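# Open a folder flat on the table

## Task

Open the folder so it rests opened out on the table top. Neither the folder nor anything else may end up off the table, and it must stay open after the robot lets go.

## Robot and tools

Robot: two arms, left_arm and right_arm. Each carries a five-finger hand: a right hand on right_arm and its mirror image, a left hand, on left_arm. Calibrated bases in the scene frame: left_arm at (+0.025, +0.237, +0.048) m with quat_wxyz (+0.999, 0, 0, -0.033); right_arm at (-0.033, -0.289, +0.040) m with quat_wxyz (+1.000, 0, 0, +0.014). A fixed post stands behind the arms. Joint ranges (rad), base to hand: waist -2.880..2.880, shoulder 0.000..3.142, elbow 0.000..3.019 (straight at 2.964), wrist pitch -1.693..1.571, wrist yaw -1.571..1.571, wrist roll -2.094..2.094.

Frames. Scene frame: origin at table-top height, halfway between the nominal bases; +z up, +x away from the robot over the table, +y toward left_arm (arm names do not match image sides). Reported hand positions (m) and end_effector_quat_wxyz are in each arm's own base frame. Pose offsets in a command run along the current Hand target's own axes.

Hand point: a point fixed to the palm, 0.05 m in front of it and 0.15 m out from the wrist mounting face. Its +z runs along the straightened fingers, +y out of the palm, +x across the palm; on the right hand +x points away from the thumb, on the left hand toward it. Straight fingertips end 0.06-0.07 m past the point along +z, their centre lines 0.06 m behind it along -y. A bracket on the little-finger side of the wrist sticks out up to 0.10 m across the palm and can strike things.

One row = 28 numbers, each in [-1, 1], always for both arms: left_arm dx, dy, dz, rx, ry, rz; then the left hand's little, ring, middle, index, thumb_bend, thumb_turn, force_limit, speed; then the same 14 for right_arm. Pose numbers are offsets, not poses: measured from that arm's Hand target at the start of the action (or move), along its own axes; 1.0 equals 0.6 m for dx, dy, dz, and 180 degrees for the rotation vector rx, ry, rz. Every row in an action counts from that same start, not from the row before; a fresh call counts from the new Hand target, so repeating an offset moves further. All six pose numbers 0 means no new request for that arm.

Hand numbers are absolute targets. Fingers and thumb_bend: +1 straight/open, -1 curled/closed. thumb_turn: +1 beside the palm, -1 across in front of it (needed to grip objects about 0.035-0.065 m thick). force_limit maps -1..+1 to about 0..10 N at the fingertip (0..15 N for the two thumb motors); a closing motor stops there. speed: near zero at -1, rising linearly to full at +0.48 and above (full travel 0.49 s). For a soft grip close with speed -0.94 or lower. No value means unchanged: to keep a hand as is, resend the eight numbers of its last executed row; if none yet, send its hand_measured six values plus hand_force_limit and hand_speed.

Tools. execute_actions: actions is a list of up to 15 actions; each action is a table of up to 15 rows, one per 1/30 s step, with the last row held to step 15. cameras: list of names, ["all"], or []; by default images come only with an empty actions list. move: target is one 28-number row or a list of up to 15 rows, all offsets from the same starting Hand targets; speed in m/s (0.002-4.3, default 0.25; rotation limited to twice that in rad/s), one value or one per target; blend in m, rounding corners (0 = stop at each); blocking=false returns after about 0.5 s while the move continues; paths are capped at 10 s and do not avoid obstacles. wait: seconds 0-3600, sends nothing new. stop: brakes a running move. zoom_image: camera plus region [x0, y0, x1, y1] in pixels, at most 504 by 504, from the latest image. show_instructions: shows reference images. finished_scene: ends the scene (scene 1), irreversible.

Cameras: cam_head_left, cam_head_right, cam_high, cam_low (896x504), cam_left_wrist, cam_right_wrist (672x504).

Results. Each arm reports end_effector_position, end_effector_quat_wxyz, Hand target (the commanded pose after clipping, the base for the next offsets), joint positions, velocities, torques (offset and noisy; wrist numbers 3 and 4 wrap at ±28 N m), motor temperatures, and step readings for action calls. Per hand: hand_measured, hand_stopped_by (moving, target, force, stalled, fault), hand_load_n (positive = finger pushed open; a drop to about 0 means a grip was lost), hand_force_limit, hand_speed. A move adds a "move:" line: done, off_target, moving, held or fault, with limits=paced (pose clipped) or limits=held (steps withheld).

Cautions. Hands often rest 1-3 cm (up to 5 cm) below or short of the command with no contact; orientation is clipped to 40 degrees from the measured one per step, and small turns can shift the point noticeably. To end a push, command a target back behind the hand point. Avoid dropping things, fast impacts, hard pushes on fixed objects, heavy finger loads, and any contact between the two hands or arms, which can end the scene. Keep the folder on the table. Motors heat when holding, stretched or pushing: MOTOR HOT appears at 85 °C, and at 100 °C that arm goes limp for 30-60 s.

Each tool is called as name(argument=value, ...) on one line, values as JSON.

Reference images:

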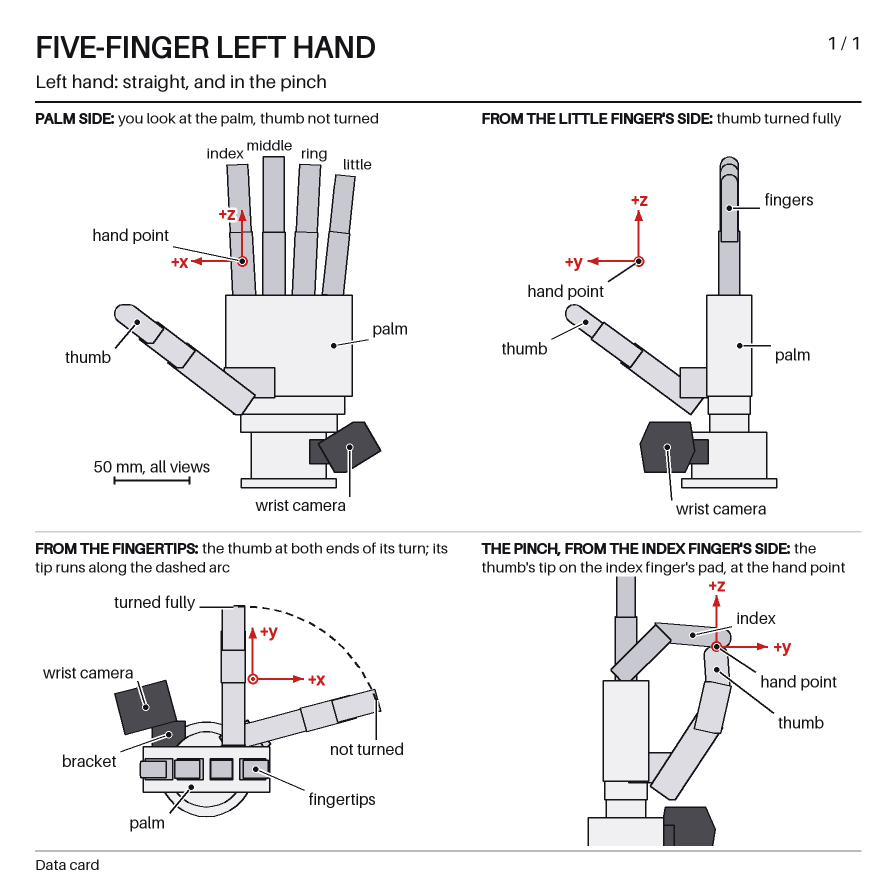

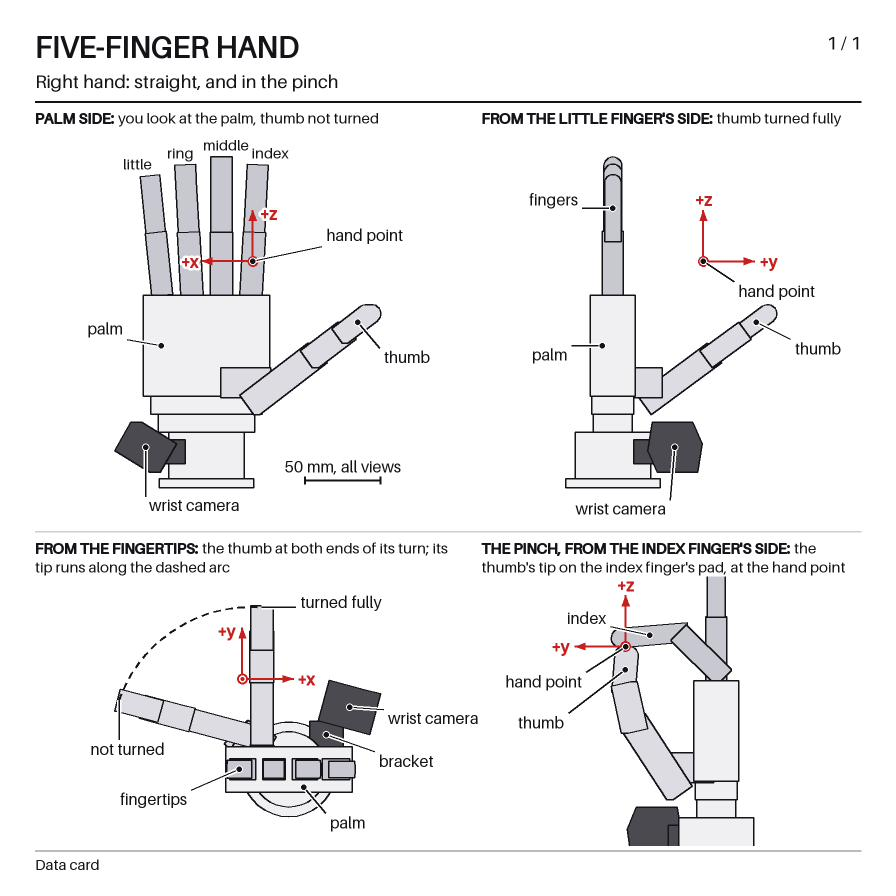

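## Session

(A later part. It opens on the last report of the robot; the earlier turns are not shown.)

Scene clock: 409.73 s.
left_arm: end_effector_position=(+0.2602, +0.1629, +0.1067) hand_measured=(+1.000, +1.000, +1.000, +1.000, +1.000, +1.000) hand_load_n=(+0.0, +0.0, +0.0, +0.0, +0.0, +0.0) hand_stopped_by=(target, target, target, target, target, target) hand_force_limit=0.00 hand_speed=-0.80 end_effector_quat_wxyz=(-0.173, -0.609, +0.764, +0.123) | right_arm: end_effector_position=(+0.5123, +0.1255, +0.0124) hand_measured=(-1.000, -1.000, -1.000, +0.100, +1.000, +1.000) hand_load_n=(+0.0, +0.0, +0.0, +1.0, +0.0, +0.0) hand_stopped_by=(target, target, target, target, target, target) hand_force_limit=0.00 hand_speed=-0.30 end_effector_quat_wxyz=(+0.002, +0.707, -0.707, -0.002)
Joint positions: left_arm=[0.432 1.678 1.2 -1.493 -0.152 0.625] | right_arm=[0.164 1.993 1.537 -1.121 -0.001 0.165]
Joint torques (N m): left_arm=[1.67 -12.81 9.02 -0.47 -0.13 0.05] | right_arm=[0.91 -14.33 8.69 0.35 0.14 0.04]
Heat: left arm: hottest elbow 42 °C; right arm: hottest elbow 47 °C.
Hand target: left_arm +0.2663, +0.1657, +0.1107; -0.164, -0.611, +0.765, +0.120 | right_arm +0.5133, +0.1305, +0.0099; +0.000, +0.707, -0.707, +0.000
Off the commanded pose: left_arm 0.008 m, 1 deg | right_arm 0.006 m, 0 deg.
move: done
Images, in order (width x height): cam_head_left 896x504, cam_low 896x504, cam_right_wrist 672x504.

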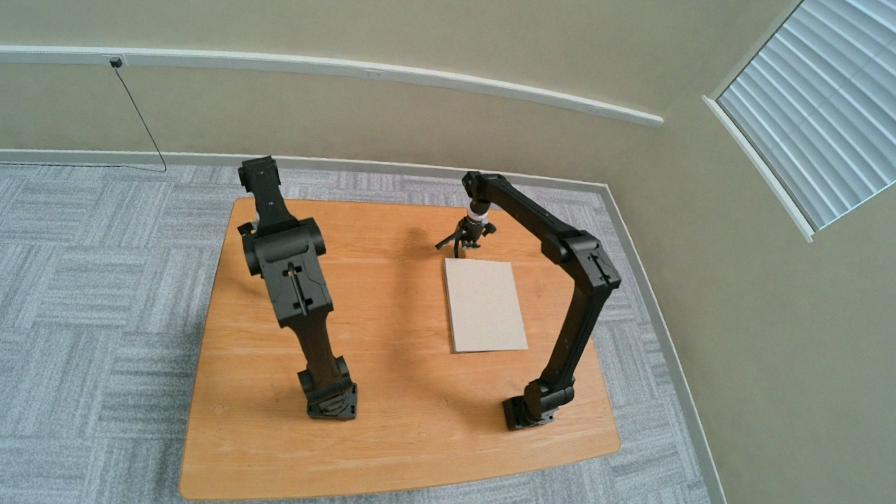

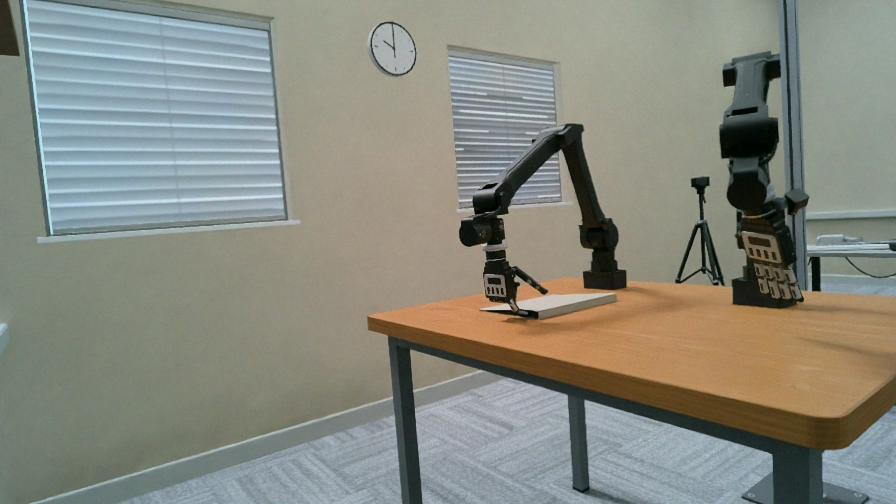

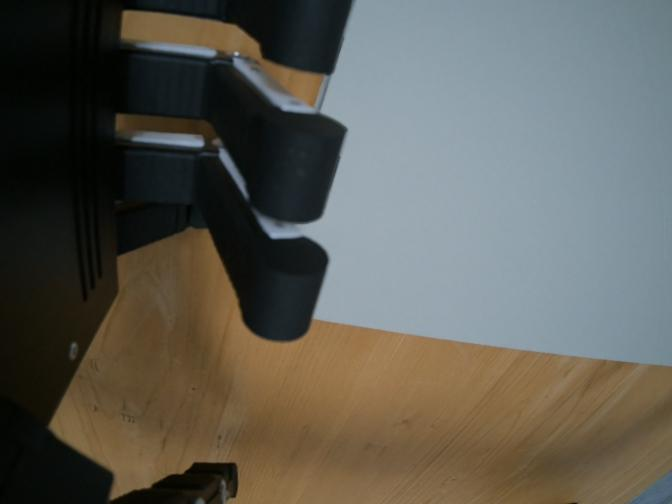

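move(target=[[0.766,-0.1215,0.0193,0.1396,0.0891,-0.0467,-1,-1,-1,1,1,-1,0,-0.3,0,0,0,0,0,0,-1,-1,-1,0.1,1,1,0,-0.3]], speed=0.2, cameras=["all"])

Scene clock: 415.40 s.
left_arm: end_effector_position=(+0.2354, -0.2936, +0.1194) hand_measured=(-1.000, -1.000, -1.000, +1.000, +1.000, -1.000) hand_load_n=(+0.0, +0.0, +0.0, +0.0, +0.0, +0.0) hand_stopped_by=(target, target, target, target, target, target) hand_force_limit=0.00 hand_speed=-0.30 end_effector_quat_wxyz=(+0.124, +0.696, -0.697, +0.119) | right_arm: end_effector_position=(+0.5123, +0.1255, +0.0122) hand_measured=(-1.000, -1.000, -1.000, +0.100, +1.000, +1.000) hand_load_n=(+0.0, +0.0, +0.5, +1.0, +0.0, +0.0) hand_stopped_by=(target, target, target, target, target, target) hand_force_limit=0.00 hand_speed=-0.30 end_effector_quat_wxyz=(+0.002, +0.707, -0.707, -0.002)
Joint positions: left_arm=[-0.589 1.317 0.913 -0.976 0.289 -0.615] | right_arm=[0.164 1.993 1.537 -1.121 -0.001 0.165]
Joint torques (N m): left_arm=[0.21 -7.82 8.79 0.84 0.19 -0.17] | right_arm=[0.38 -14.39 8.7 0.38 0.14 0.04]
Heat: left arm: hottest elbow 42 °C; right arm: hottest elbow 47 °C.
Hand target: left_arm +0.2352, -0.2986, +0.1198; +0.123, +0.696, -0.696, +0.122 | right_arm +0.5132, +0.1305, +0.0098; +0.000, +0.707, -0.707, +0.000
Off the commanded pose: left_arm 0.005 m, 0 deg | right_arm 0.006 m, 0 deg.
move: done

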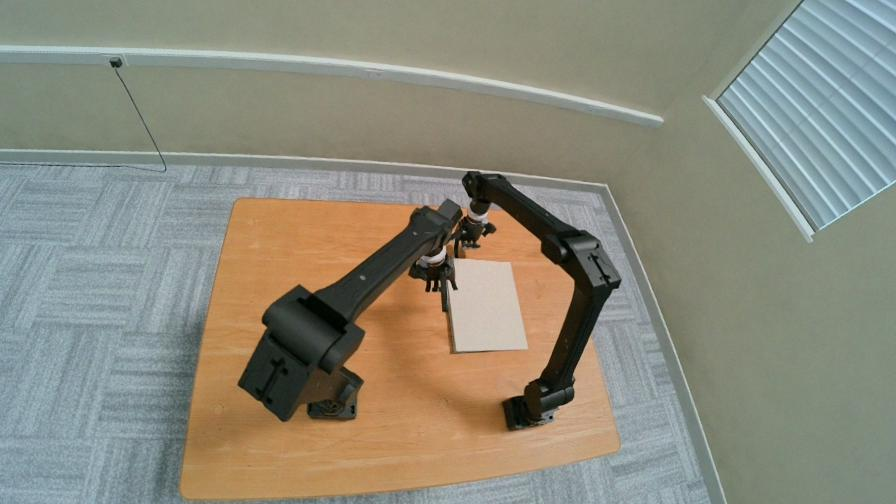

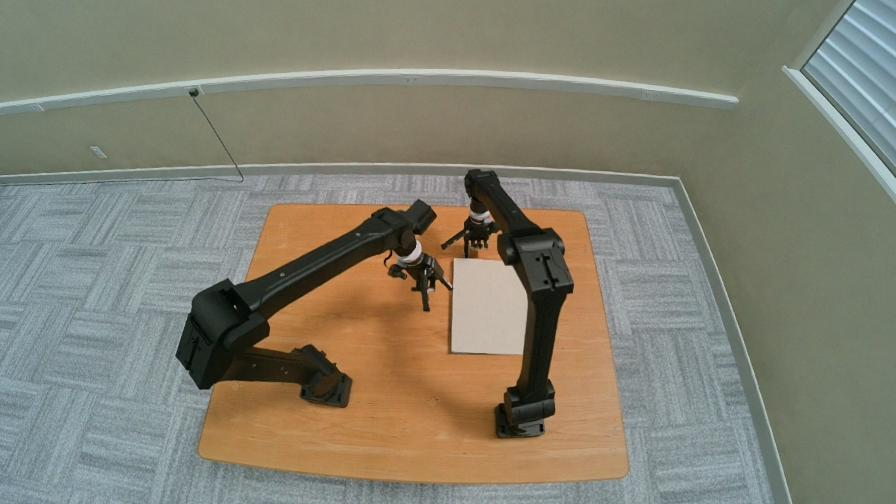

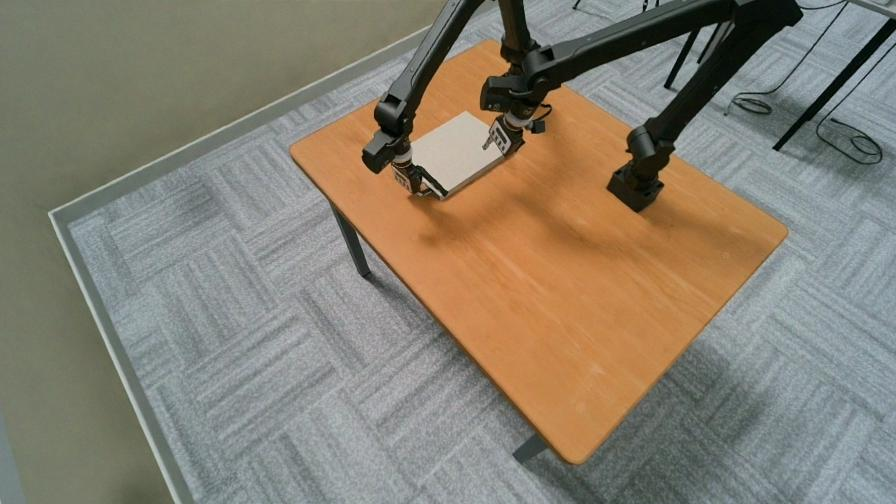

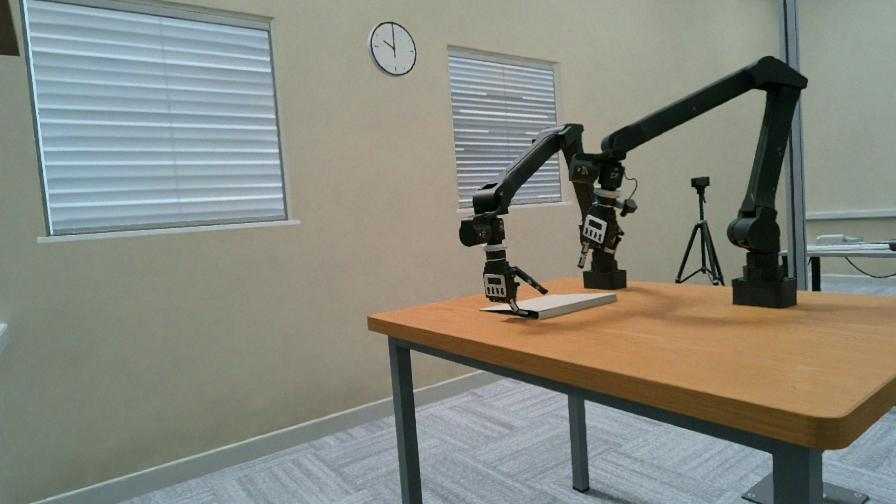

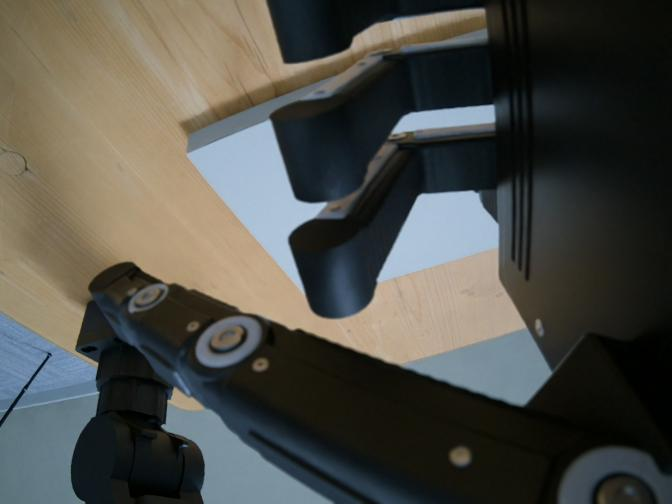

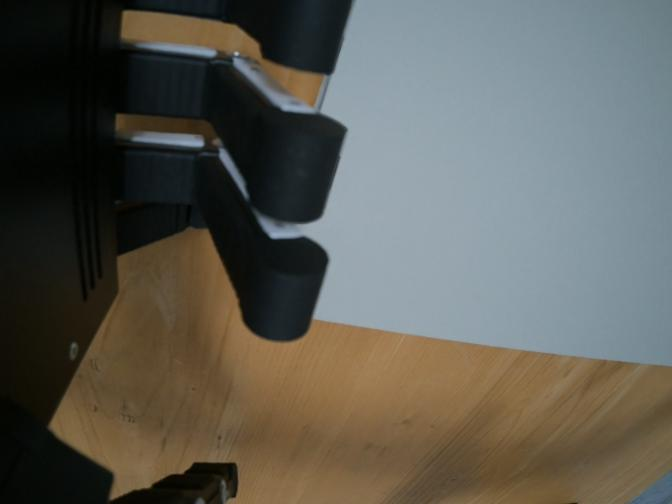

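zoom_image(camera="cam_head_left", region=[400, 200, 540, 360])

zoom_image(camera="cam_high", region=[380, 60, 570, 210])

zoom_image(camera="cam_low", region=[470, 180, 650, 330])

zoom_image(camera="cam_head_right", region=[380, 220, 540, 360])

Scaled by 3.150.

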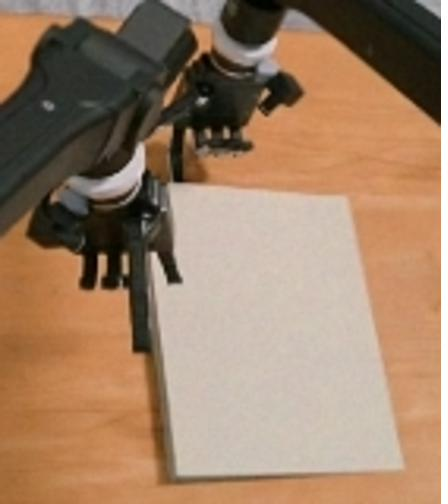

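Scaled by 2.653.

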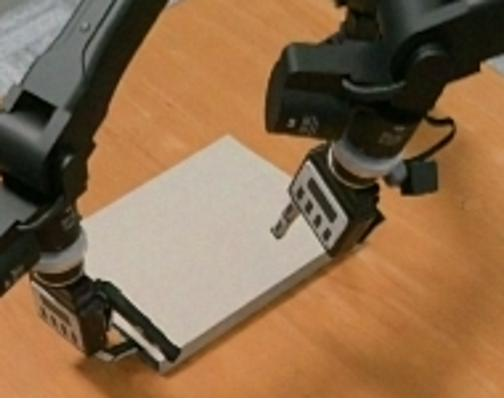

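Scaled by 2.800.

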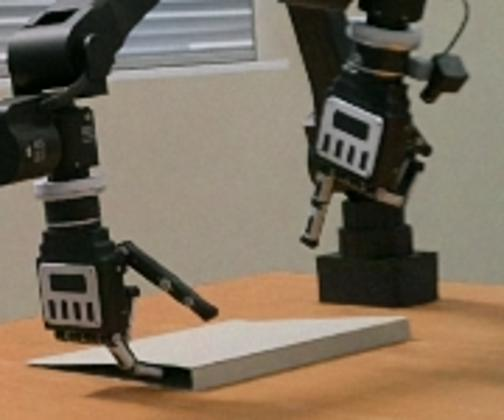

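Scaled by 3.150.

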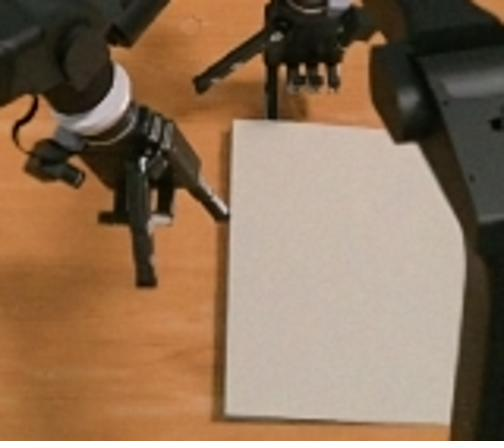

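move(target=[[-0.037,0,0.1018,0,0,0,-1,-1,-1,1,1,-1,0,-0.3,0,0,0,0,0,0,-1,-1,-1,0.1,1,1,0,-0.3]], speed=0.08, cameras=["all"])

zoom_image(camera="cam_head_left", region=[400, 220, 500, 320])

zoom_image(camera="cam_low", region=[550, 220, 630, 310])

zoom_image(camera="cam_head_right", region=[400, 220, 500, 320])

Scene clock: 436.50 s.
left_arm: end_effector_position=(+0.2386, -0.2957, +0.0601) hand_measured=(-1.000, -1.000, -1.000, +1.000, +1.000, -1.000) hand_load_n=(+0.0, +0.0, +0.5, +0.0, +0.0, +0.0) hand_stopped_by=(target, target, target, target, target, target) hand_force_limit=0.00 hand_speed=-0.30 end_effector_quat_wxyz=(+0.122, +0.695, -0.698, +0.127) | right_arm: end_effector_position=(+0.5123, +0.1255, +0.0122) hand_measured=(-1.000, -1.000, -1.000, +0.100, +1.000, +1.000) hand_load_n=(+0.0, +0.0, +0.0, +1.0, +0.0, +0.0) hand_stopped_by=(target, target, target, target, target, target) hand_force_limit=0.00 hand_speed=-0.30 end_effector_quat_wxyz=(+0.002, +0.707, -0.707, -0.002)
Joint positions: left_arm=[-0.589 1.401 0.817 -0.779 0.289 -0.615] | right_arm=[0.164 1.993 1.537 -1.121 -0.001 0.165]
Joint torques (N m): left_arm=[0.5 -7.65 7.53 0.85 0.11 -0.18] | right_arm=[0.79 -14.74 8.65 0.34 0.14 0.04]
Heat: left arm: hottest elbow 43 °C; right arm: hottest elbow 46 °C.
Hand target: left_arm +0.2352, -0.2986, +0.0548; +0.123, +0.696, -0.696, +0.122 | right_arm +0.5132, +0.1305, +0.0098; +0.000, +0.707, -0.707, +0.000
Off the commanded pose: left_arm 0.007 m, 1 deg | right_arm 0.006 m, 0 deg.
move: done

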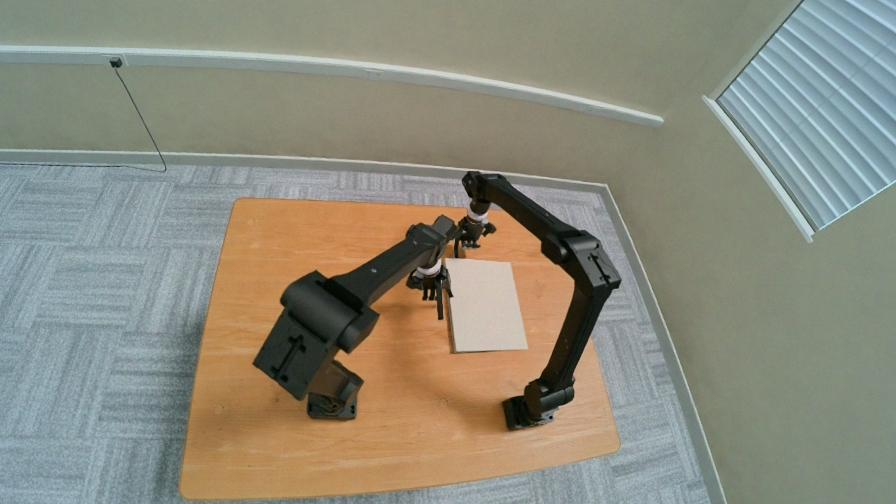

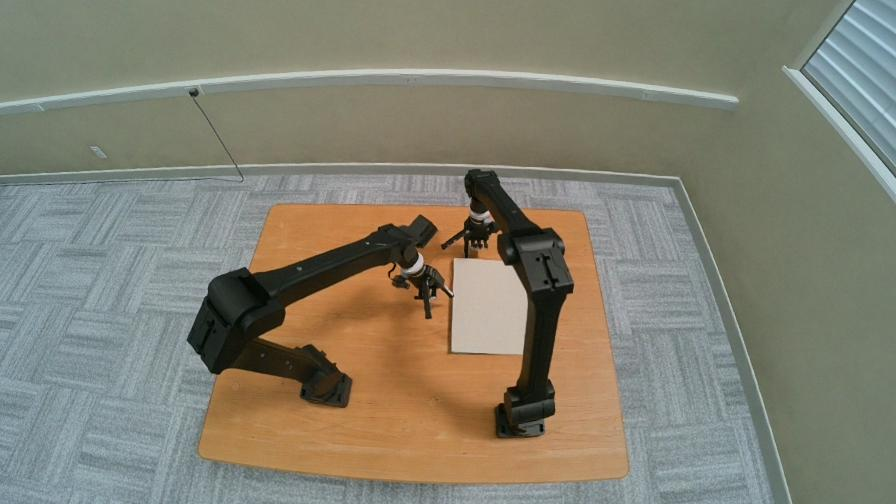

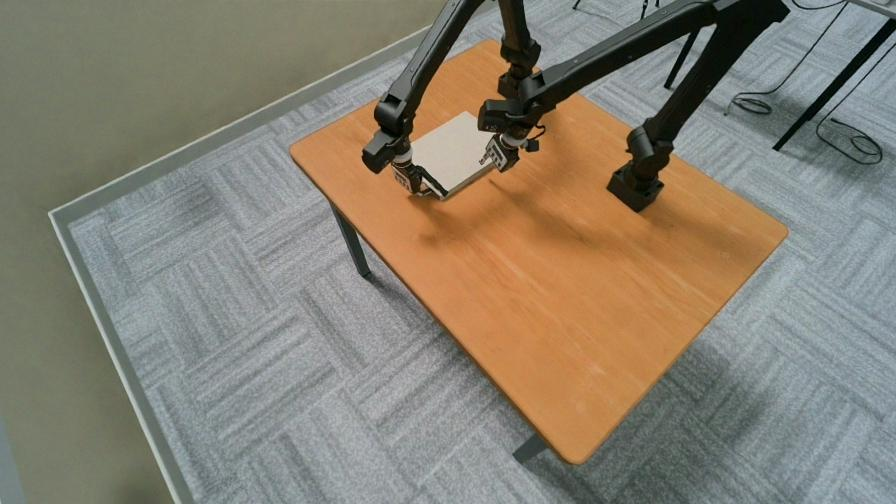

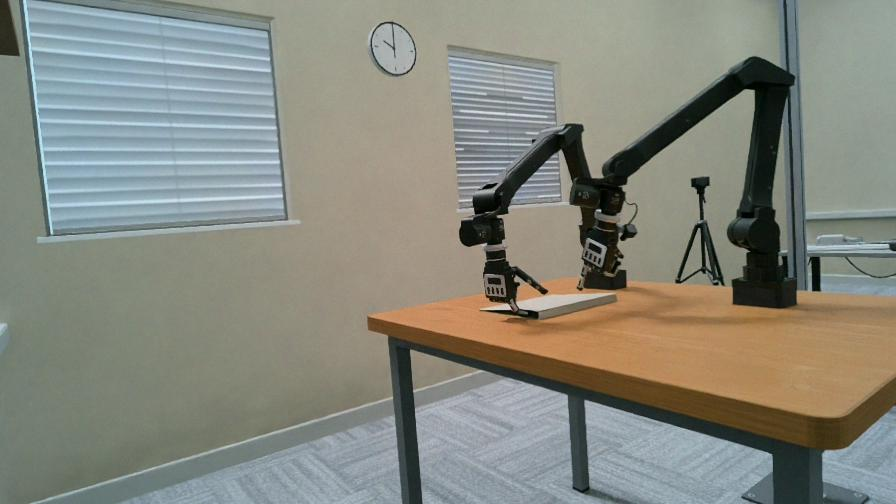

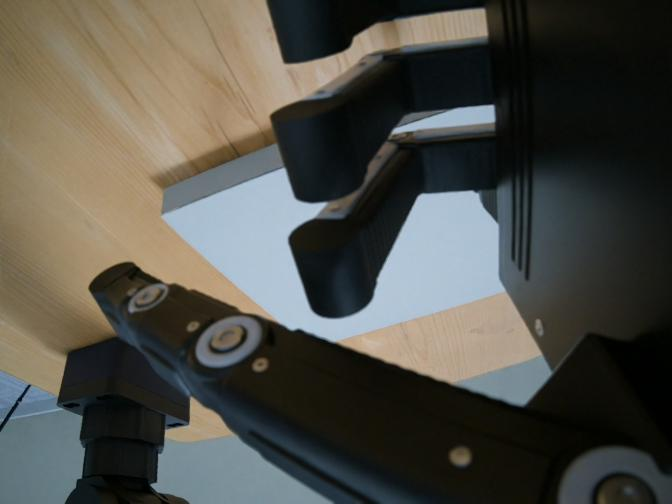

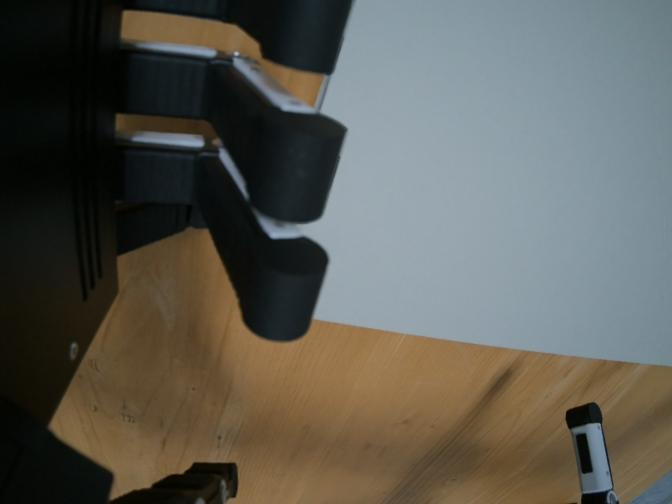

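Scaled by 5.040.

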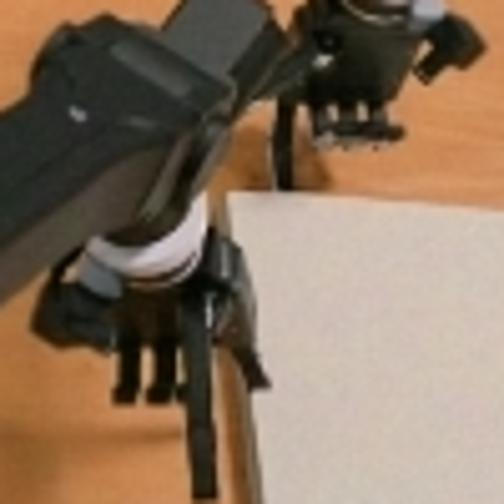

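Scaled by 5.600.

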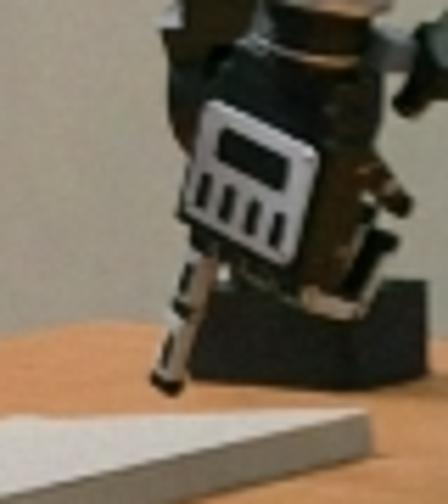

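Scaled by 5.040.

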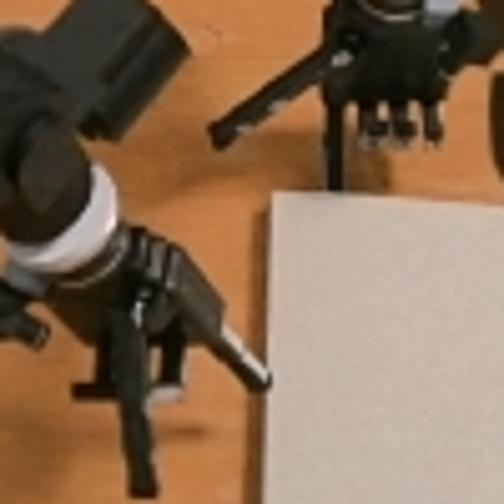

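move(target=[[-0.0142,0,0.0392,0,0,0,-1,-1,-1,1,1,-1,0,-0.3,0,0,0,0,0,0,-1,-1,-1,0.1,1,1,0,-0.3]], speed=0.03, cameras=[])

Scene clock: 443.30 s.
left_arm: end_effector_position=(+0.2394, -0.2962, +0.0356) hand_measured=(-1.000, -1.000, -1.000, +1.000, +1.000, -1.000) hand_load_n=(+0.0, +0.0, +0.0, +0.0, +0.0, +0.0) hand_stopped_by=(target, target, target, target, target, target) hand_force_limit=0.00 hand_speed=-0.30 end_effector_quat_wxyz=(+0.122, +0.694, -0.698, +0.128) | right_arm: end_effector_position=(+0.5123, +0.1255, +0.0122) hand_measured=(-1.000, -1.000, -1.000, +0.100, +1.000, +1.000) hand_load_n=(+0.0, +0.0, +0.0, +1.0, +0.0, -0.5) hand_stopped_by=(target, target, target, target, target, target) hand_force_limit=0.00 hand_speed=-0.30 end_effector_quat_wxyz=(+0.002, +0.707, -0.707, -0.002)
Joint positions: left_arm=[-0.589 1.447 0.785 -0.7 0.289 -0.615] | right_arm=[0.164 1.993 1.537 -1.121 -0.001 0.165]
Joint torques (N m): left_arm=[-0.03 -8.23 7.09 0.81 0.13 -0.13] | right_arm=[0.73 -14.51 8.69 0.32 0.13 0.04]
Heat: left arm: hottest elbow 43 °C; right arm: hottest elbow 46 °C.
Hand target: left_arm +0.2351, -0.2986, +0.0298; +0.123, +0.696, -0.696, +0.122 | right_arm +0.5132, +0.1305, +0.0098; +0.000, +0.707, -0.707, +0.000
Off the commanded pose: left_arm 0.008 m, 1 deg | right_arm 0.006 m, 0 deg.
move: done

move(target=[[-0.0068,0,0.0188,0,0,0,-1,-1,-1,1,1,-1,0,-0.3,0,0,0,0,0,0,-1,-1,-1,0.1,1,1,0,-0.3]], speed=0.03, cameras=["cam_low","cam_head_left","cam_head_right"])

zoom_image(camera="cam_low", region=[540, 220, 620, 320])

zoom_image(camera="cam_head_right", region=[400, 220, 500, 320])

Scene clock: 447.27 s.
left_arm: end_effector_position=(+0.2406, -0.2970, +0.0259) hand_measured=(-1.000, -1.000, -1.000, +1.000, +1.000, -1.000) hand_load_n=(+0.0, +0.0, +0.0, -0.5, +0.0, -0.5) hand_stopped_by=(target, target, target, target, target, target) hand_force_limit=0.00 hand_speed=-0.30 end_effector_quat_wxyz=(+0.121, +0.694, -0.698, +0.130) | right_arm: end_effector_position=(+0.5123, +0.1253, +0.0122) hand_measured=(-1.000, -1.000, -1.000, +0.100, +1.000, +1.000) hand_load_n=(+0.0, +0.0, +0.0, +1.0, -0.5, +0.0) hand_stopped_by=(target, target, target, target, target, target) hand_force_limit=0.00 hand_speed=-0.30 end_effector_quat_wxyz=(+0.002, +0.707, -0.707, -0.002)
Joint positions: left_arm=[-0.589 1.467 0.774 -0.663 0.289 -0.615] | right_arm=[0.164 1.993 1.537 -1.121 0 0.165]
Joint torques (N m): left_arm=[0.21 -8.06 6.6 1.01 0.14 -0.24] | right_arm=[0.85 -14.33 8.72 0.36 0.11 0.06]
Heat: left arm: hottest elbow 42 °C; right arm: hottest elbow 46 °C.
Hand target: left_arm +0.2352, -0.2987, +0.0178; +0.123, +0.696, -0.696, +0.122 | right_arm +0.5132, +0.1304, +0.0098; +0.000, +0.707, -0.707, +0.000
Off the commanded pose: left_arm 0.010 m, 1 deg | right_arm 0.006 m, 0 deg.
move: done
Images, in order (width x height): cam_head_left 896x504, cam_head_right 896x504, cam_low 896x504.

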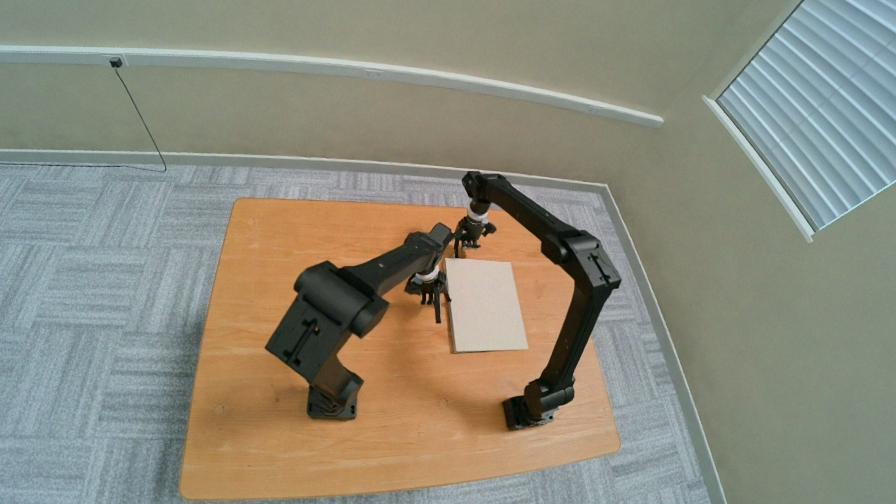

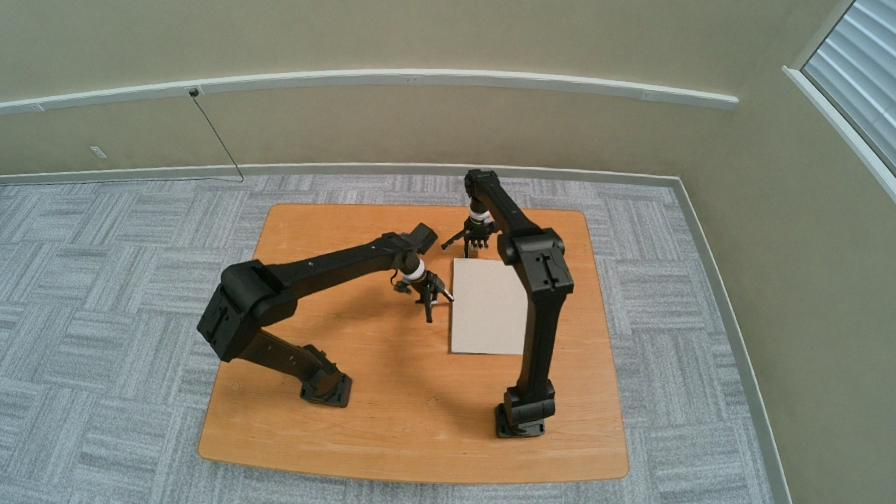

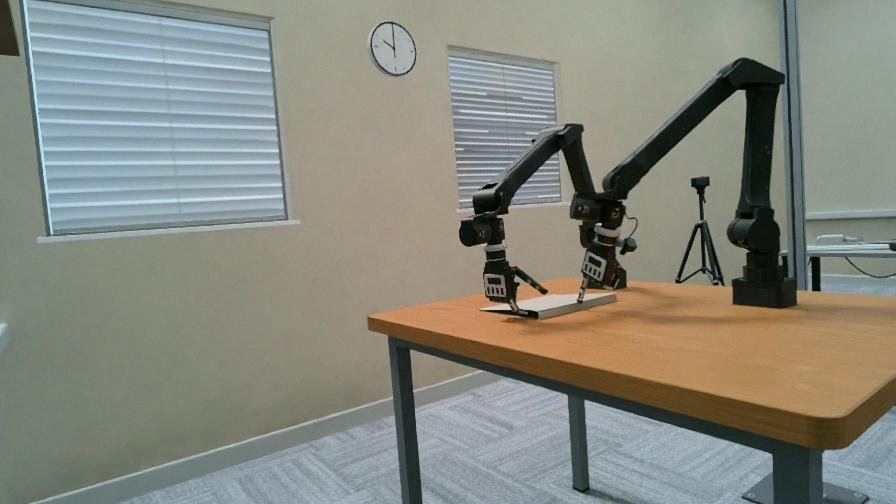

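Scaled by 5.040.

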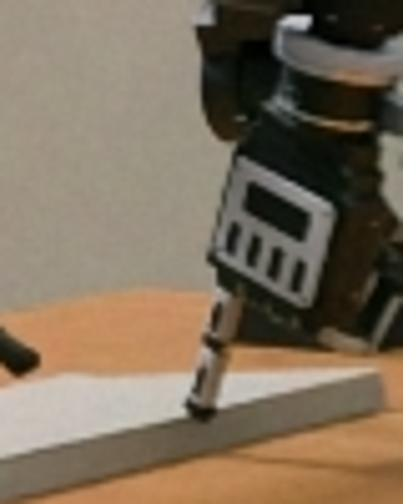

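Scaled by 5.040.

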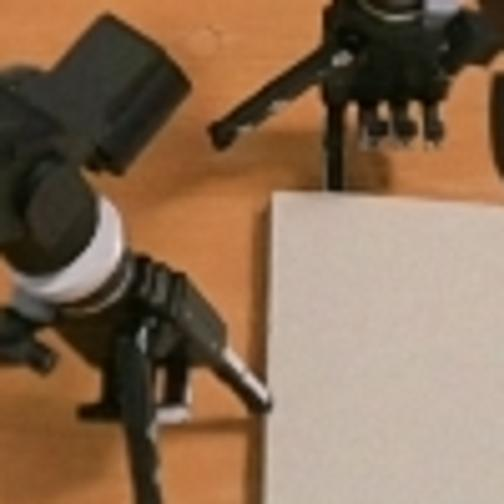

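move(target=[[0.0167,0,-0.0117,0,0,0,-1,-1,-1,1,1,-1,0,-0.3,0,0,0,0,0,0,-1,-1,-1,0.1,1,1,0,-0.3],[0.0053,0,0.0197,0,0,0,-1,-1,-1,1,1,-1,0,-0.3,0,0,0,0,0,0,-1,-1,-1,0.1,1,1,0,-0.3]], speed=0.04, cameras=["cam_low","cam_head_left","cam_head_right"])

zoom_image(camera="cam_low", region=[540, 220, 620, 320])

zoom_image(camera="cam_head_right", region=[400, 220, 500, 320])

zoom_image(camera="cam_head_left", region=[400, 220, 500, 320])

Scene clock: 458.43 s.
left_arm: end_effector_position=(+0.2422, -0.3049, +0.0229) hand_measured=(-1.000, -1.000, -1.000, +1.000, +1.000, -1.000) hand_load_n=(+0.0, +0.0, +0.5, -1.5, +0.0, +0.0) hand_stopped_by=(target, target, target, target, target, target) hand_force_limit=0.00 hand_speed=-0.30 end_effector_quat_wxyz=(+0.121, +0.694, -0.697, +0.138) | right_arm: end_effector_position=(+0.5134, +0.1249, +0.0118) hand_measured=(-1.000, -1.000, -1.000, +0.100, +1.000, +1.000) hand_load_n=(+0.0, +0.5, +0.0, +1.5, +0.0, +0.0) hand_stopped_by=(target, target, target, target, target, target) hand_force_limit=0.00 hand_speed=-0.30 end_effector_quat_wxyz=(+0.002, +0.707, -0.707, +0.001)
Joint positions: left_arm=[-0.603 1.479 0.774 -0.632 0.288 -0.633] | right_arm=[0.164 1.993 1.537 -1.117 0.003 0.165]
Joint torques (N m): left_arm=[-0.26 -6.65 6.63 1.18 0.03 -0.11] | right_arm=[0.67 -14.68 8.83 0.17 -0.01 0.04]
Heat: left arm: hottest elbow 42 °C; right arm: hottest elbow 46 °C.
Hand target: left_arm +0.2352, -0.3057, +0.0078; +0.123, +0.696, -0.696, +0.122 | right_arm +0.5132, +0.1304, +0.0098; +0.000, +0.707, -0.707, +0.000
Off the commanded pose: left_arm 0.017 m, 2 deg | right_arm 0.006 m, 0 deg.
move: off_target (left_arm)
Images, in order (width x height): cam_head_left 896x504, cam_head_right 896x504, cam_low 896x504.

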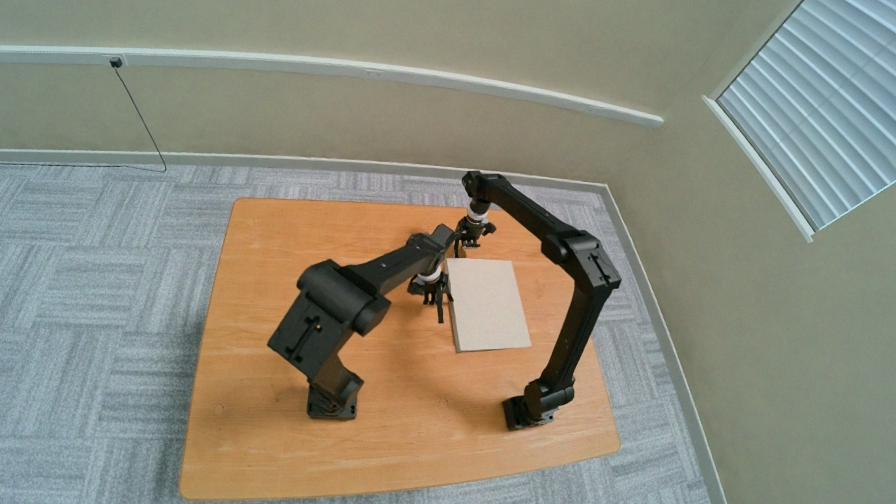

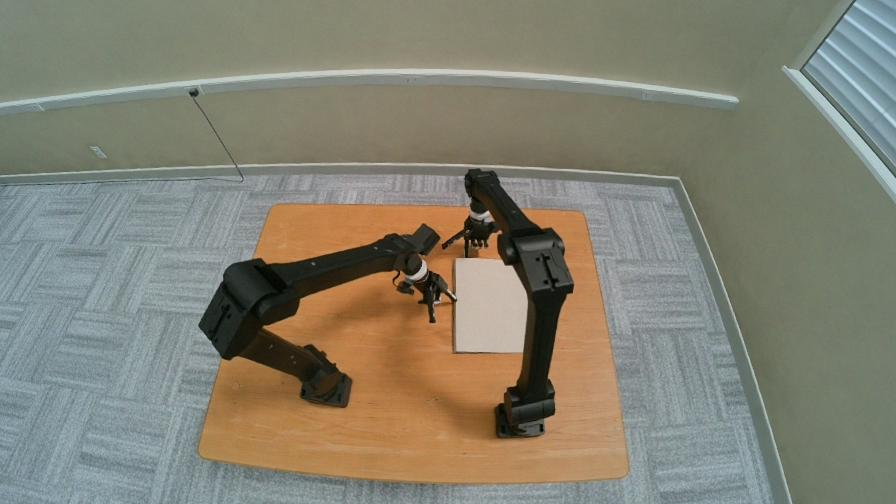

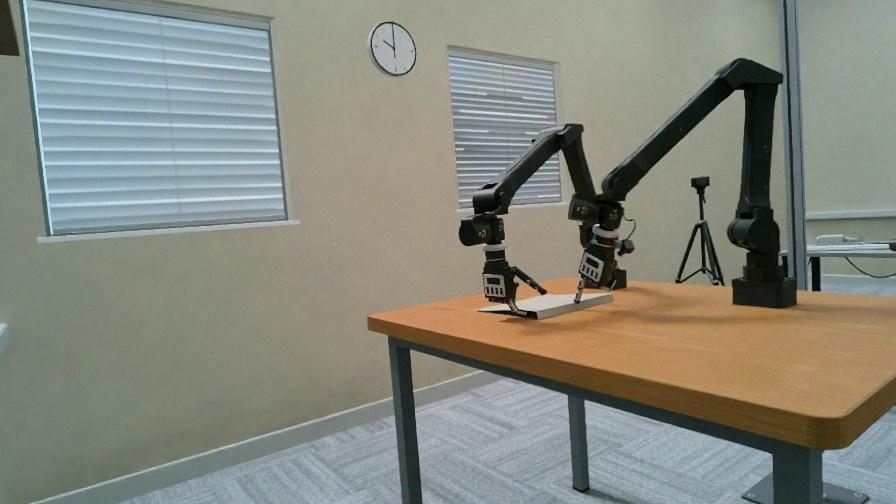

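Scaled by 5.040.

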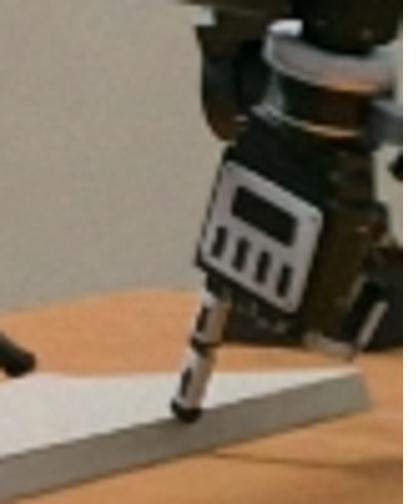

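Scaled by 5.040.

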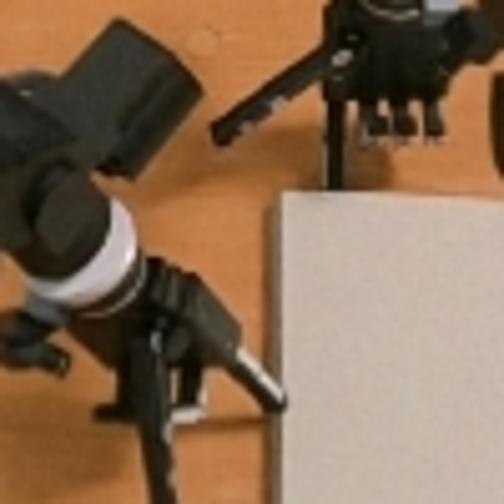

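Scaled by 5.040.

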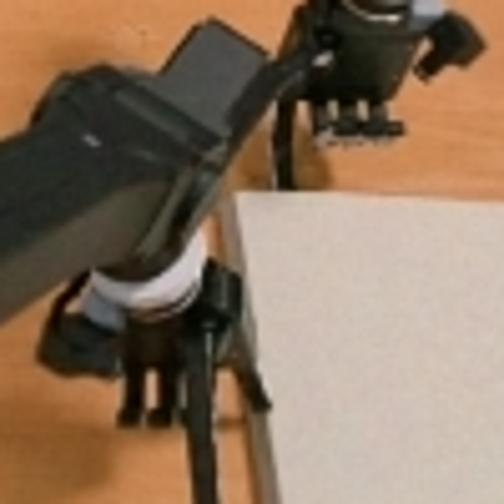

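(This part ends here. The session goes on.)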